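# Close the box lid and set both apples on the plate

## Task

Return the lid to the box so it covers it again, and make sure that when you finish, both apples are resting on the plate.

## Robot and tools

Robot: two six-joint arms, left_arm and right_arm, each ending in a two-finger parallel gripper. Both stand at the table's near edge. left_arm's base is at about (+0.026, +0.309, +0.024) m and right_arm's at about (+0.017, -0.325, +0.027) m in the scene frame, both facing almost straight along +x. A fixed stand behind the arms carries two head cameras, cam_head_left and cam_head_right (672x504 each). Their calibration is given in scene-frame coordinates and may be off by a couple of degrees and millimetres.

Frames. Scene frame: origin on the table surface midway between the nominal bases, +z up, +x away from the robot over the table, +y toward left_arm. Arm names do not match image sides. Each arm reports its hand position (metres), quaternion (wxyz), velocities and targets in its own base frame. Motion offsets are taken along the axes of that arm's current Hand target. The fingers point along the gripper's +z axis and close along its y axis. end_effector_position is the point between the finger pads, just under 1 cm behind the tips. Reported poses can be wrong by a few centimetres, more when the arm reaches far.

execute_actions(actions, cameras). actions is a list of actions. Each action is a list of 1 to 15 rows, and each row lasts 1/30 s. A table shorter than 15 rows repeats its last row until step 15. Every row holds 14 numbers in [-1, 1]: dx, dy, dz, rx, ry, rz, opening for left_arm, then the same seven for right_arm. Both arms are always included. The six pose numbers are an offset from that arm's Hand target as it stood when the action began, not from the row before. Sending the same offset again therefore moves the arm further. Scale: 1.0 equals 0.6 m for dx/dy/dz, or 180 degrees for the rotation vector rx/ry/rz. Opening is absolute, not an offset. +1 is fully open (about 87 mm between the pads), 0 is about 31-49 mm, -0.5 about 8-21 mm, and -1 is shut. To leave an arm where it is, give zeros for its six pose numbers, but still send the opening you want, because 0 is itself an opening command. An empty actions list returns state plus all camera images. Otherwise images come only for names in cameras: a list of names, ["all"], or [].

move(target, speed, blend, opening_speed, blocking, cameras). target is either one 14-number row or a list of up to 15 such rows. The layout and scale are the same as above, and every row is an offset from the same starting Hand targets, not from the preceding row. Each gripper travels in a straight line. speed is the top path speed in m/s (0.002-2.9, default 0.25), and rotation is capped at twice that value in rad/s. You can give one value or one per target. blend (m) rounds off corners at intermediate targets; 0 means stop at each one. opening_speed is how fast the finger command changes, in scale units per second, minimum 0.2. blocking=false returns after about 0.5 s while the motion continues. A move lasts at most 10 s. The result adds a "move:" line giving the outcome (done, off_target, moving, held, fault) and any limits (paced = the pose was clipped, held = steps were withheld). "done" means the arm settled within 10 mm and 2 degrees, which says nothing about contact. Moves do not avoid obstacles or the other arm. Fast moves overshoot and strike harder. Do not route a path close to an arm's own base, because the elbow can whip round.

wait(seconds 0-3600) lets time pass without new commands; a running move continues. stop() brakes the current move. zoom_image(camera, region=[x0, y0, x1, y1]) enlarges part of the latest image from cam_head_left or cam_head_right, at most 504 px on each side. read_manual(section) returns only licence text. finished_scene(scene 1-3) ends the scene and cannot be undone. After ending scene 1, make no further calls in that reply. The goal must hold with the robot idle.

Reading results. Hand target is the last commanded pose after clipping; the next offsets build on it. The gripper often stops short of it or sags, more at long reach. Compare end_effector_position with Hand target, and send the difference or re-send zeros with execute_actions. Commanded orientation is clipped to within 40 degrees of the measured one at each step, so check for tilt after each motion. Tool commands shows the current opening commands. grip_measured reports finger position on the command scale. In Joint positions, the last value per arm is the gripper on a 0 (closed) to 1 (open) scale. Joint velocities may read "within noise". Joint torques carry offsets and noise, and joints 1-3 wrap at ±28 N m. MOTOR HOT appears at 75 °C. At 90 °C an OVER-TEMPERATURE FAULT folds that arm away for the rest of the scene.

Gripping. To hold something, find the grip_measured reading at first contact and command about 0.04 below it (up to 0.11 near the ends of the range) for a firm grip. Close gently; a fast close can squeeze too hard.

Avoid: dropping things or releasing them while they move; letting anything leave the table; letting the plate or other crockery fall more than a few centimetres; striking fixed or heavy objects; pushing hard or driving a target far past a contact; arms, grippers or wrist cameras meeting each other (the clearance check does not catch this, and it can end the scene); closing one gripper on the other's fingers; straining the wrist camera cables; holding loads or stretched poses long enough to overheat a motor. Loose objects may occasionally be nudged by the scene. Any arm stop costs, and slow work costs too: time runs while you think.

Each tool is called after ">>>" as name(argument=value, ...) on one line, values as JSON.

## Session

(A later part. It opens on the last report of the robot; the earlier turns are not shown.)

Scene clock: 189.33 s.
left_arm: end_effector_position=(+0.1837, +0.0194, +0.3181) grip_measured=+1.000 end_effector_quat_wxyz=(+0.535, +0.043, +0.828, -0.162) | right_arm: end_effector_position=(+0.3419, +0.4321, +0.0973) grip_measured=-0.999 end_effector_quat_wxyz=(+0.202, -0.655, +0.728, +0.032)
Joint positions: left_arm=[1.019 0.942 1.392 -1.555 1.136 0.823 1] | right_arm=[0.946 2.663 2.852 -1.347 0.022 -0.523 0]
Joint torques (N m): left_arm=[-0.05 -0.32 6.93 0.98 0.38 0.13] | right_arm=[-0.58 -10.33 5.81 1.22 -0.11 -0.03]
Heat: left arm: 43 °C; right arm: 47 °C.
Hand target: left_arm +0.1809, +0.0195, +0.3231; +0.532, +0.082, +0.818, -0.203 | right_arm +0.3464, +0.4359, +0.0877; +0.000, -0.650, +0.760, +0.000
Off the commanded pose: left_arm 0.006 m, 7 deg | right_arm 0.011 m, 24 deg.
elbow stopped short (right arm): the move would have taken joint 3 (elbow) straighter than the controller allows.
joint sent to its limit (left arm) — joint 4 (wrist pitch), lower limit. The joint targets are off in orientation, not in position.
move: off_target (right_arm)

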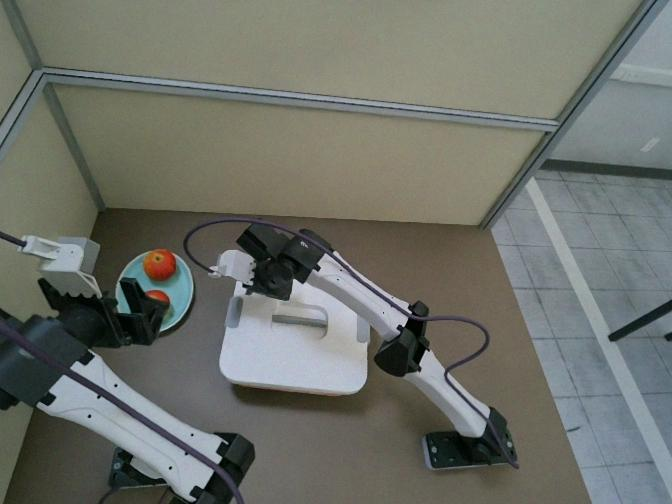

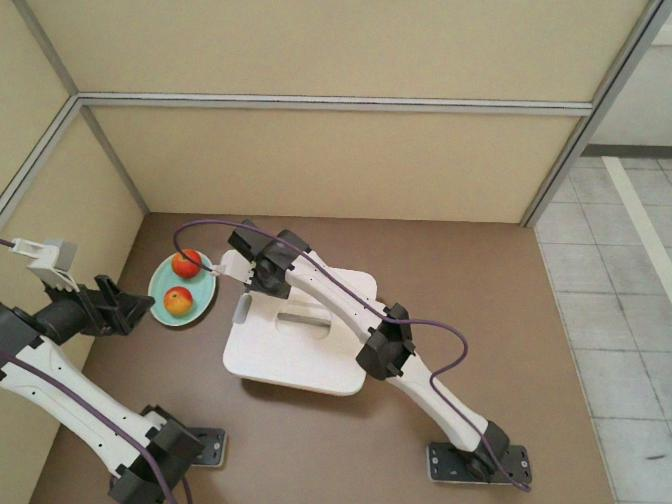

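>>> move(target=[[0,0,0,0,0,0,1,0,0,-0.15,0,0,0,-1],[0,0,0,0,0,0,1,0.5,0.05,-0.17,0,0,0,-1]], speed=0.25, blend=[0.03,0], cameras=["all"])

>>> zoom_image(camera="cam_head_left", region=[200, 240, 400, 410])

Scene clock: 196.67 s.
left_arm: end_effector_position=(+0.1837, +0.0194, +0.3181) grip_measured=+1.000 end_effector_quat_wxyz=(+0.535, +0.043, +0.828, -0.162) | right_arm: end_effector_position=(+0.2726, +0.1426, +0.1836) grip_measured=-0.999 end_effector_quat_wxyz=(+0.008, -0.646, +0.763, -0.008)
Joint positions: left_arm=[1.019 0.942 1.392 -1.555 1.136 0.823 1] | right_arm=[0.589 1.824 1.84 -1.57 0.014 -0.815 0]
Joint torques (N m): left_arm=[0.08 -0.39 6.82 0.98 0.39 0.13] | right_arm=[0.35 -9.43 4.07 0.43 -0.05 -0.22]
Heat: left arm: 43 °C; right arm: 50 °C.
Hand target: left_arm +0.1809, +0.0195, +0.3231; +0.532, +0.082, +0.818, -0.203 | right_arm +0.2703, +0.1441, +0.1895; +0.000, -0.650, +0.760, +0.000
Off the commanded pose: left_arm 0.006 m, 7 deg | right_arm 0.007 m, 1 deg.
elbow stopped short (right arm): the move would have taken joint 3 (elbow) straighter than the controller allows.
joint read past its limit (right arm) — joint 4 (wrist pitch), lower limit.
joint sent to its limit (left arm) — joint 4 (wrist pitch), lower limit. The joint targets are off in orientation, not in position.
joint sent to its limit (right arm) — joint 4 (wrist pitch), lower limit. The joint targets still meet the commanded pose.
move: done

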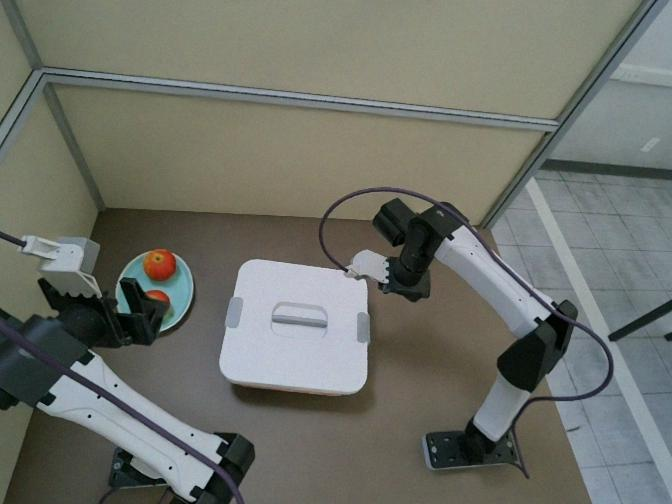

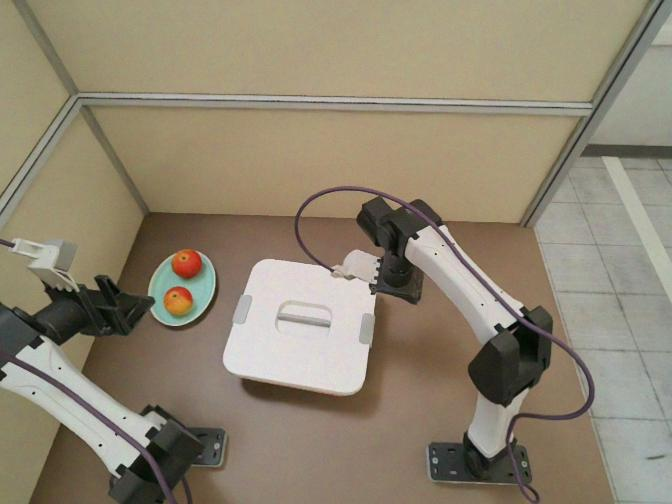

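Scaled by 2.520 from the camera's image (finer frame: 960x720).

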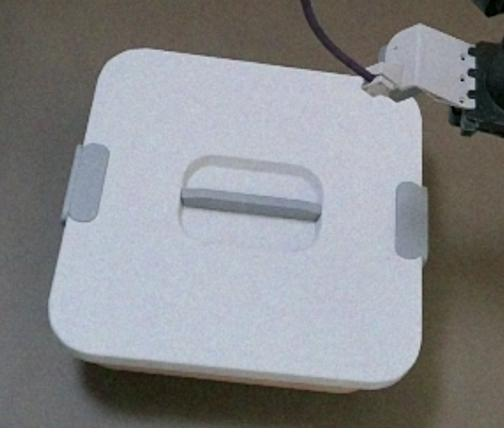

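Unchanged by pressing; seated.

>>> finished_scene(scene=2)

The scene is finished: the task was done.


## Next scene

The same job, from a new start.

>>> execute_actions(actions=[])

>>> zoom_image(camera="cam_head_left", region=[90, 220, 560, 420])

>>> zoom_image(camera="cam_head_right", region=[110, 220, 580, 420])

Scene clock: 0.00 s.
left_arm: end_effector_position=(+0.2368, +0.0072, +0.2093) grip_measured=+1.000 end_effector_quat_wxyz=(+0.467, +0.172, +0.866, -0.046) | right_arm: end_effector_position=(+0.2085, +0.0634, +0.1291) grip_measured=+1.000 end_effector_quat_wxyz=(+0.461, -0.148, +0.852, +0.200)
Joint positions: left_arm=[0.315 0.778 0.903 -0.814 0.494 0.471 1] | right_arm=[-0.168 0.568 0.492 -0.585 -0.633 -0.195 1]
Joint velocities: within noise
Joint torques (N m): no reading
Heat: left arm: 37 °C; right arm: 35 °C.
Hand target: left_arm +0.2394, +0.0079, +0.2160; +0.476, +0.175, +0.861, -0.041 | right_arm +0.2101, +0.0631, +0.1331; +0.465, -0.150, +0.850, +0.198
Tool commands: left_gripper/opening=+1.0 right_gripper/opening=+1.0

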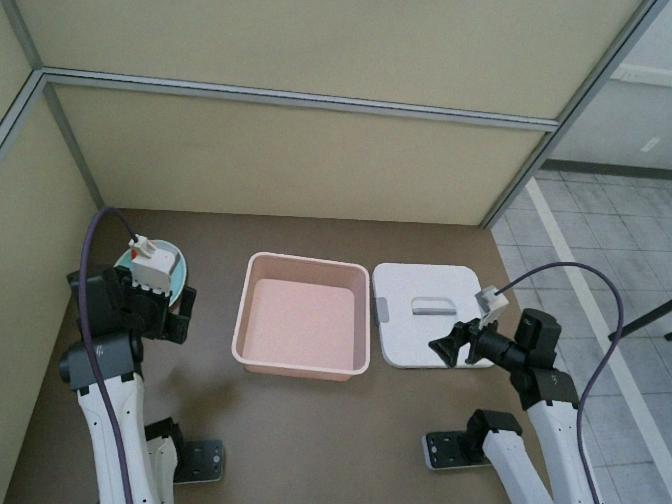

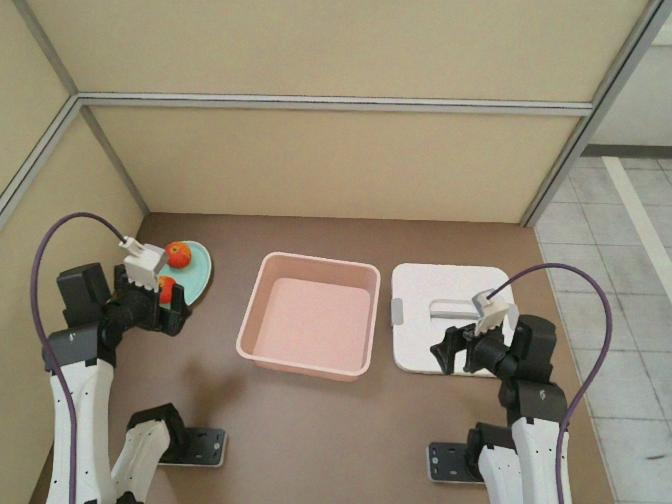

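Scaled by 1.072 from the camera's image (finer frame: 960x720).

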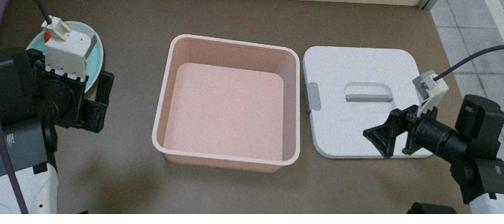

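Scaled by 1.072 from the camera's image (finer frame: 960x720).

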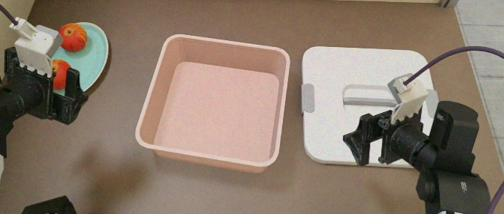

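>>> move(target=[-0.0885,0.031,-0.187,0,0,0,1,-0.1457,-0.1895,0.0502,-0.1241,0.3332,-0.3351,0.1], cameras=["all"])

>>> zoom_image(camera="cam_head_left", region=[220, 240, 390, 390])

>>> zoom_image(camera="cam_head_right", region=[220, 240, 390, 390])

>>> zoom_image(camera="cam_head_left", region=[350, 240, 520, 390])

>>> zoom_image(camera="cam_head_right", region=[370, 240, 540, 390])

Scene clock: 15.17 s.
left_arm: end_effector_position=(+0.1798, +0.0389, +0.3171) grip_measured=+1.000 end_effector_quat_wxyz=(+0.468, +0.170, +0.866, -0.041) | right_arm: end_effector_position=(+0.3240, -0.0167, +0.1671) grip_measured=+0.100 end_effector_quat_wxyz=(-0.001, +0.683, -0.731, -0.004)
Joint positions: left_arm=[0.845 0.983 1.529 -1.547 0.846 0.971 1] | right_arm=[0.072 1.803 1.748 -1.519 -0.007 -1.431 0.55]
Joint torques (N m): left_arm=[0.75 0.55 6.57 1.24 0.59 0.11] | right_arm=[0.55 -6.54 6.53 0.21 0.06 -0.27]
Heat: left arm: 39 °C; right arm: 37 °C.
Hand target: left_arm +0.1812, +0.0380, +0.3232; +0.476, +0.175, +0.861, -0.041 | right_arm +0.3276, -0.0160, +0.1702; +0.000, +0.688, -0.725, +0.000
Off the commanded pose: left_arm 0.006 m, 1 deg | right_arm 0.005 m, 1 deg.
move: done

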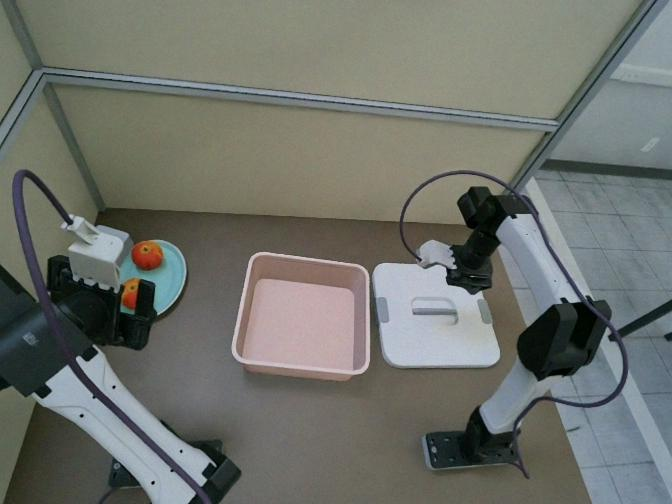

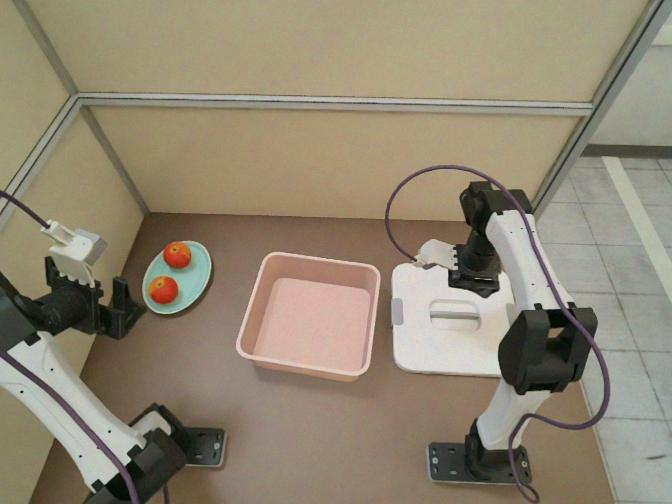

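Scaled by 2.965 from the camera's image (finer frame: 960x720).

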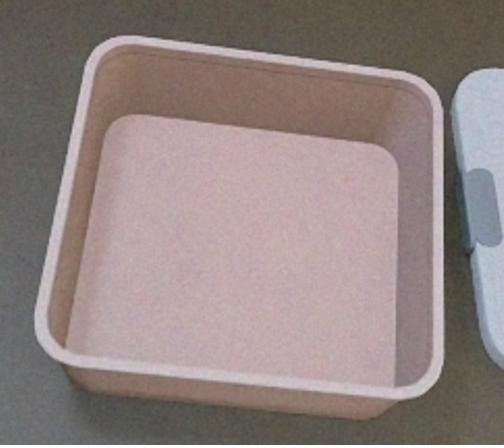

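Scaled by 2.965 from the camera's image (finer frame: 960x720).

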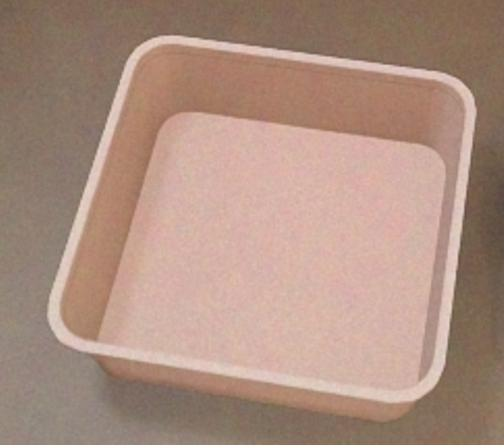

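Scaled by 2.965 from the camera's image (finer frame: 960x720).

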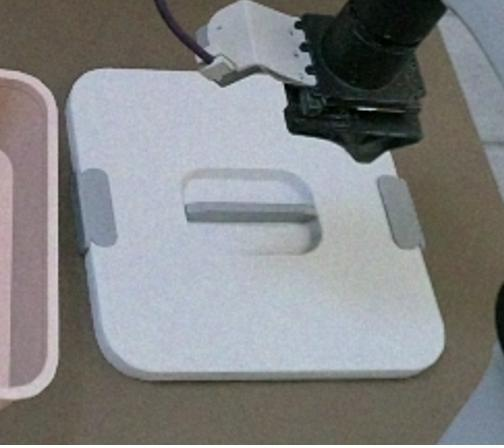

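Scaled by 2.965 from the camera's image (finer frame: 960x720).

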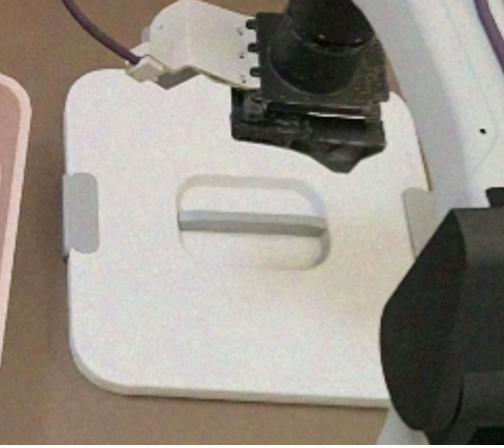

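>>> move(target=[[0,0,0,0,0,0,1,0,0,0.217,0,0,-0.006,0.1],[0,0,0,0,0,0,1,0,0,0.279,0,0,-0.006,0.1],[0,0,0,0,0,0,1,0,0,0.279,0,0,-0.006,-1],[0,0,0,0,0,0,1,0,0,0.23,0,0,-0.006,-1],[0,0,0,0,0,0,1,0,0,0.034,0,0,-0.006,-1]], speed=[0.22,0.05,0.05,0.08,0.2], blend=[0.01,0,0,0.01,0], opening_speed=1.3, cameras=["all"])

Scene clock: 38.80 s.
left_arm: end_effector_position=(+0.1797, +0.0388, +0.3170) grip_measured=+1.000 end_effector_quat_wxyz=(+0.468, +0.170, +0.866, -0.041) | right_arm: end_effector_position=(+0.3246, -0.0176, +0.1353) grip_measured=-0.622 end_effector_quat_wxyz=(+0.014, +0.691, -0.723, -0.013)
Joint positions: left_arm=[0.845 0.983 1.529 -1.548 0.847 0.972 1] | right_arm=[0.072 1.819 1.639 -1.428 -0.002 -1.454 0.189]
Joint torques (N m): left_arm=[0.69 0.66 6.41 1.14 0.58 0.12] | right_arm=[0.51 -9.46 7.06 0.14 0 -0.25]
Heat: left arm: 39 °C; right arm: 39 °C.
Hand target: left_arm +0.1812, +0.0380, +0.3232; +0.476, +0.175, +0.861, -0.041 | right_arm +0.3276, -0.0160, +0.1498; -0.001, +0.695, -0.719, +0.000
Off the commanded pose: left_arm 0.006 m, 1 deg | right_arm 0.015 m, 2 deg.
move: off_target (right_arm)

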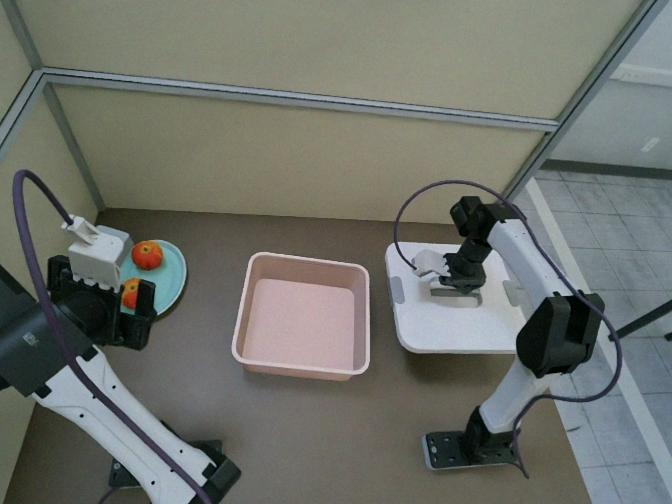

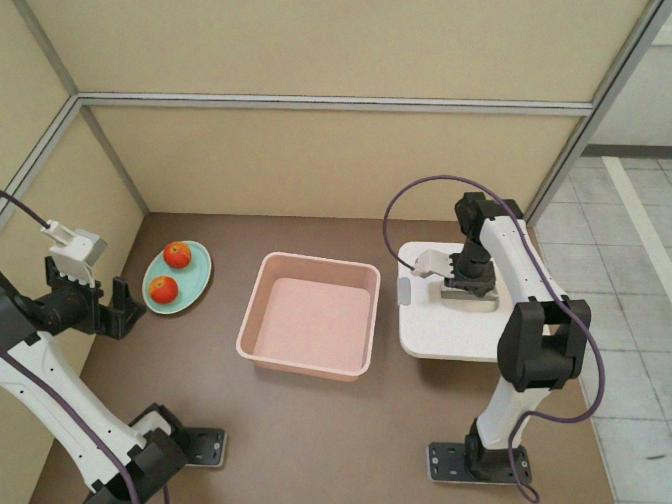

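>>> move(target=[[0,0,0,0,0,0,1,-0.598,0.048,-0.02,0,0,0.037,-1],[0,0,0,0,0,0,1,-0.598,0.048,0.063,0,0,0.037,-1]], speed=[0.22,0.06], cameras=["all"])

>>> zoom_image(camera="cam_head_left", region=[210, 220, 410, 400])

>>> zoom_image(camera="cam_head_right", region=[210, 220, 410, 400])

Scene clock: 49.43 s.
left_arm: end_effector_position=(+0.1797, +0.0388, +0.3170) grip_measured=+1.000 end_effector_quat_wxyz=(+0.468, +0.170, +0.866, -0.041) | right_arm: end_effector_position=(+0.3069, +0.3422, +0.1107) grip_measured=-0.622 end_effector_quat_wxyz=(+0.058, -0.659, +0.750, +0.007)
Joint positions: left_arm=[0.845 0.983 1.529 -1.548 0.847 0.972 1] | right_arm=[0.89 2.482 2.595 -1.567 0.006 -0.553 0.189]
Joint torques (N m): left_arm=[0.76 0.69 6.67 1.14 0.61 0.1] | right_arm=[-0.4 -11.15 5.97 0.62 0.05 -0.1]
Heat: left arm: 39 °C; right arm: 39 °C.
Hand target: left_arm +0.1812, +0.0380, +0.3232; +0.476, +0.175, +0.861, -0.041 | right_arm +0.3110, +0.3435, +0.1122; +0.000, -0.652, +0.758, +0.000
Off the commanded pose: left_arm 0.006 m, 1 deg | right_arm 0.005 m, 7 deg.
joint read past its limit (right arm) — joint 4 (wrist pitch), lower limit.
joint sent to its limit (right arm) — joint 4 (wrist pitch), lower limit. The joint targets are off in orientation, not in position.
move: off_target (right_arm)

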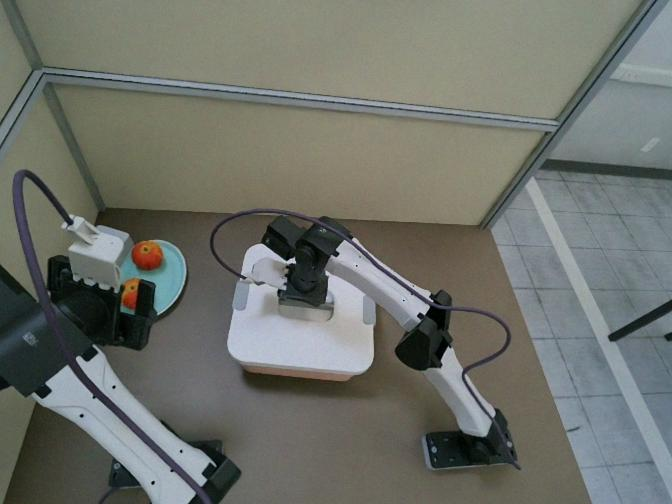

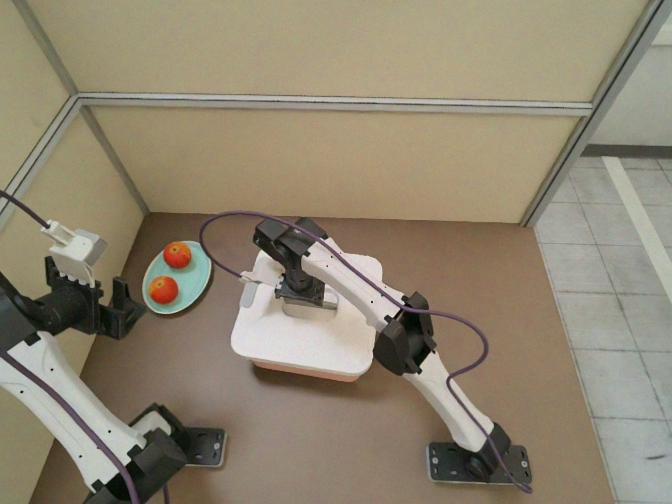

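Scaled by 2.520 from the camera's image (finer frame: 960x720).

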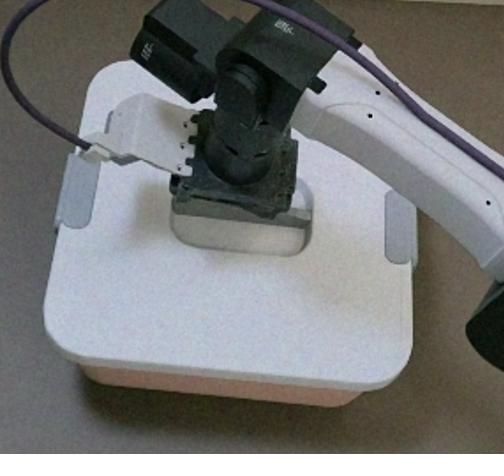

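Scaled by 2.520 from the camera's image (finer frame: 960x720).

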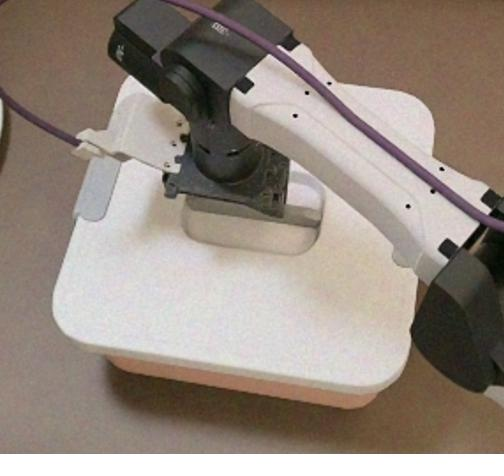

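>>> move(target=[0,0,0,0,0,0,1,0,0,0.055,0,0,0,-1], speed=0.04, cameras=["all"])

>>> zoom_image(camera="cam_head_left", region=[210, 220, 410, 400])

>>> zoom_image(camera="cam_head_right", region=[210, 220, 410, 400])

Scene clock: 58.47 s.
left_arm: end_effector_position=(+0.1797, +0.0388, +0.3170) grip_measured=+1.000 end_effector_quat_wxyz=(+0.468, +0.170, +0.866, -0.041) | right_arm: end_effector_position=(+0.3051, +0.3407, +0.0918) grip_measured=-0.622 end_effector_quat_wxyz=(+0.032, -0.658, +0.752, +0.005)
Joint positions: left_arm=[0.845 0.983 1.529 -1.548 0.847 0.972 1] | right_arm=[0.888 2.532 2.607 -1.582 0.001 -0.548 0.189]
Joint torques (N m): left_arm=[0.66 0.69 6.49 1.17 0.58 0.13] | right_arm=[-0.57 -9.39 5.72 0.66 0.02 -0.09]
Heat: left arm: 39 °C; right arm: 42 °C.
Hand target: left_arm +0.1812, +0.0380, +0.3232; +0.476, +0.175, +0.861, -0.041 | right_arm +0.3110, +0.3436, +0.0792; +0.000, -0.652, +0.758, +0.000
Off the commanded pose: left_arm 0.006 m, 1 deg | right_arm 0.014 m, 4 deg.
joint read past its limit (right arm) — joint 4 (wrist pitch), lower limit.
joint sent to its limit (right arm) — joint 4 (wrist pitch), lower limit. The joint targets are off in orientation, not in position.
move: off_target (right_arm)

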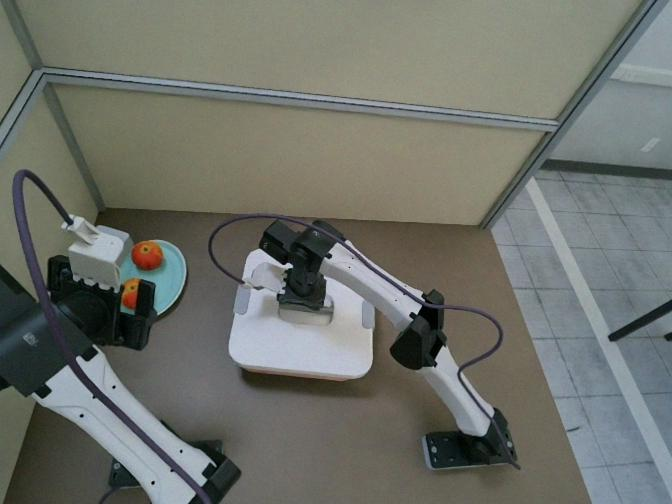

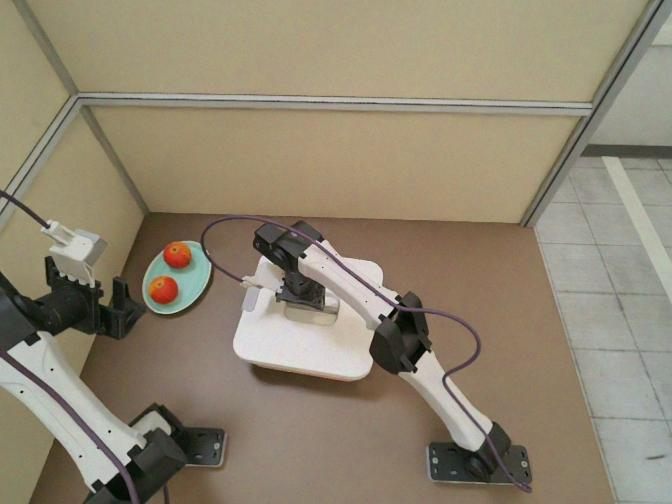

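Scaled by 2.520 from the camera's image (finer frame: 960x720).

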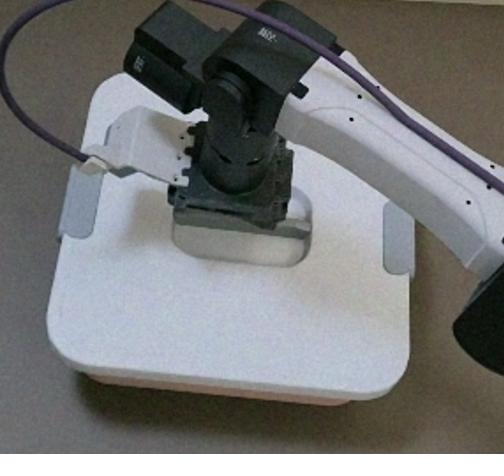

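Scaled by 2.520 from the camera's image (finer frame: 960x720).

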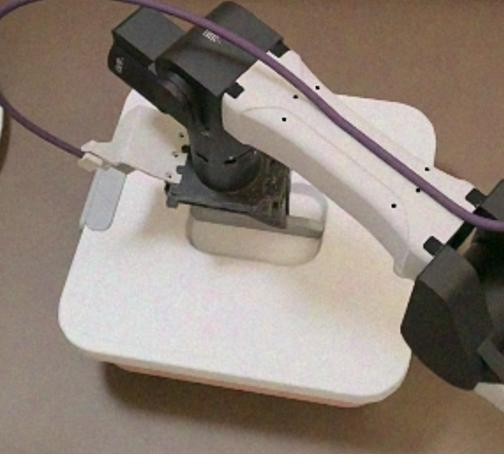

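>>> move(target=[0,0,0,0,0,0,1,0.003,0.004,0.03,0,0,0,-1], speed=0.04)

Scene clock: 64.13 s.
left_arm: end_effector_position=(+0.1797, +0.0388, +0.3170) grip_measured=+1.000 end_effector_quat_wxyz=(+0.468, +0.170, +0.866, -0.041) | right_arm: end_effector_position=(+0.3065, +0.3393, +0.0909) grip_measured=-0.622 end_effector_quat_wxyz=(+0.031, -0.656, +0.754, -0.001)
Joint positions: left_arm=[0.845 0.983 1.529 -1.548 0.847 0.972 1] | right_arm=[0.888 2.539 2.615 -1.587 0.013 -0.545 0.189]
Joint torques (N m): left_arm=[0.69 0.7 6.65 1.19 0.6 0.13] | right_arm=[-0.36 -7.15 4.07 0.67 -0.05 -0.09]
Heat: left arm: 39 °C; right arm: 42 °C.
Hand target: left_arm +0.1812, +0.0380, +0.3232; +0.476, +0.175, +0.861, -0.041 | right_arm +0.3084, +0.3422, +0.0612; +0.000, -0.652, +0.758, +0.000
Off the commanded pose: left_arm 0.006 m, 1 deg | right_arm 0.030 m, 4 deg.
joint read past its limit (right arm) — joint 4 (wrist pitch), lower limit.
joint sent to its limit (right arm) — joint 4 (wrist pitch), lower limit. The joint targets still meet the commanded pose.
move: off_target (right_arm)

>>> move(target=[[0,0,0,0,0,0,1,0.004,0.003,-0.047,0,0,0,-1],[0,0,0,0,0,0,1,0.004,0.003,-0.047,0,0,0,0.1],[0,0,0,0,0,0,1,0.004,0.003,-0.23,0,0,0,0.1],[0,0,0,0,0,0,1,0.45,0.0,-0.23,0,0,0,0.1]], speed=[0.05,0.05,0.1,0.25], opening_speed=1.2, cameras=["all"])

>>> zoom_image(camera="cam_head_left", region=[210, 230, 410, 400])

>>> zoom_image(camera="cam_head_right", region=[210, 230, 410, 400])

Scene clock: 73.73 s.
left_arm: end_effector_position=(+0.1797, +0.0388, +0.3170) grip_measured=+1.000 end_effector_quat_wxyz=(+0.468, +0.170, +0.866, -0.041) | right_arm: end_effector_position=(+0.2703, +0.0770, +0.1943) grip_measured=+0.100 end_effector_quat_wxyz=(+0.020, -0.648, +0.761, -0.007)
Joint positions: left_arm=[0.845 0.983 1.529 -1.548 0.847 0.972 1] | right_arm=[0.405 1.677 1.711 -1.564 0.003 -1.007 0.55]
Joint torques (N m): left_arm=[0.72 0.75 6.56 1.14 0.56 0.11] | right_arm=[0.13 -7.92 4.16 0.43 0.07 -0.26]
Heat: left arm: 39 °C; right arm: 44 °C.
Hand target: left_arm +0.1812, +0.0380, +0.3232; +0.476, +0.175, +0.861, -0.041 | right_arm +0.2679, +0.0751, +0.1991; +0.001, -0.652, +0.758, +0.000
Off the commanded pose: left_arm 0.006 m, 1 deg | right_arm 0.006 m, 2 deg.
joint sent to its limit (right arm) — joint 4 (wrist pitch), lower limit. The joint targets are off in orientation, not in position.
move: done; target 2's new opening was sent with right_arm's hand 0.002 m and 4 deg from that target

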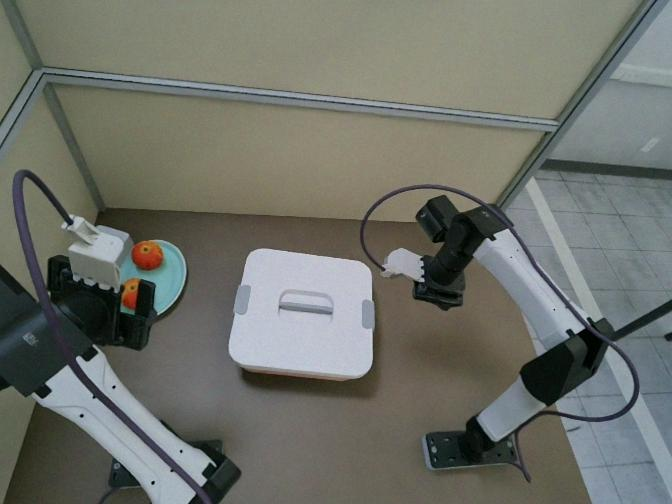

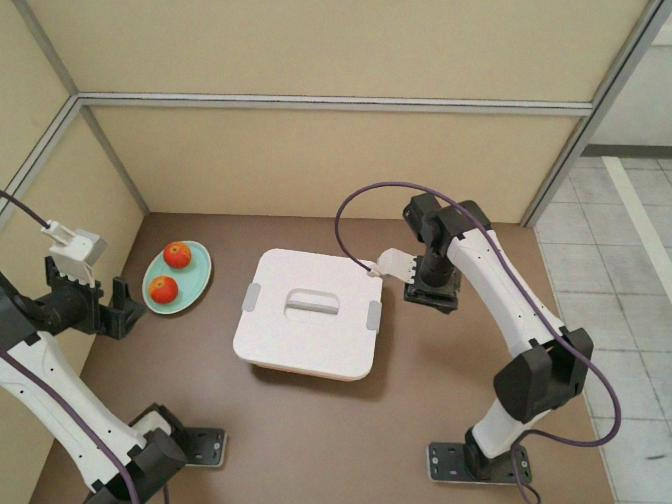

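Scaled by 2.520 from the camera's image (finer frame: 960x720).

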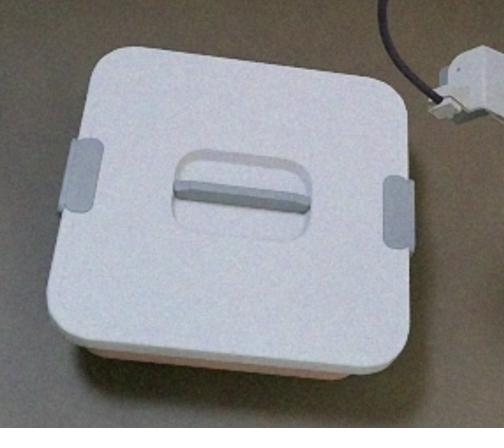

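Scaled by 2.520 from the camera's image (finer frame: 960x720).

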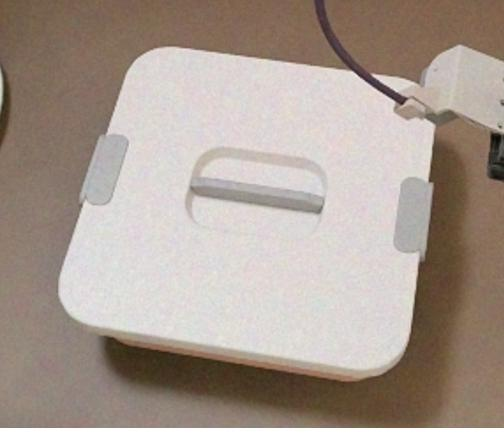

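>>> finished_scene(scene=3)

The scene is finished: the task was done.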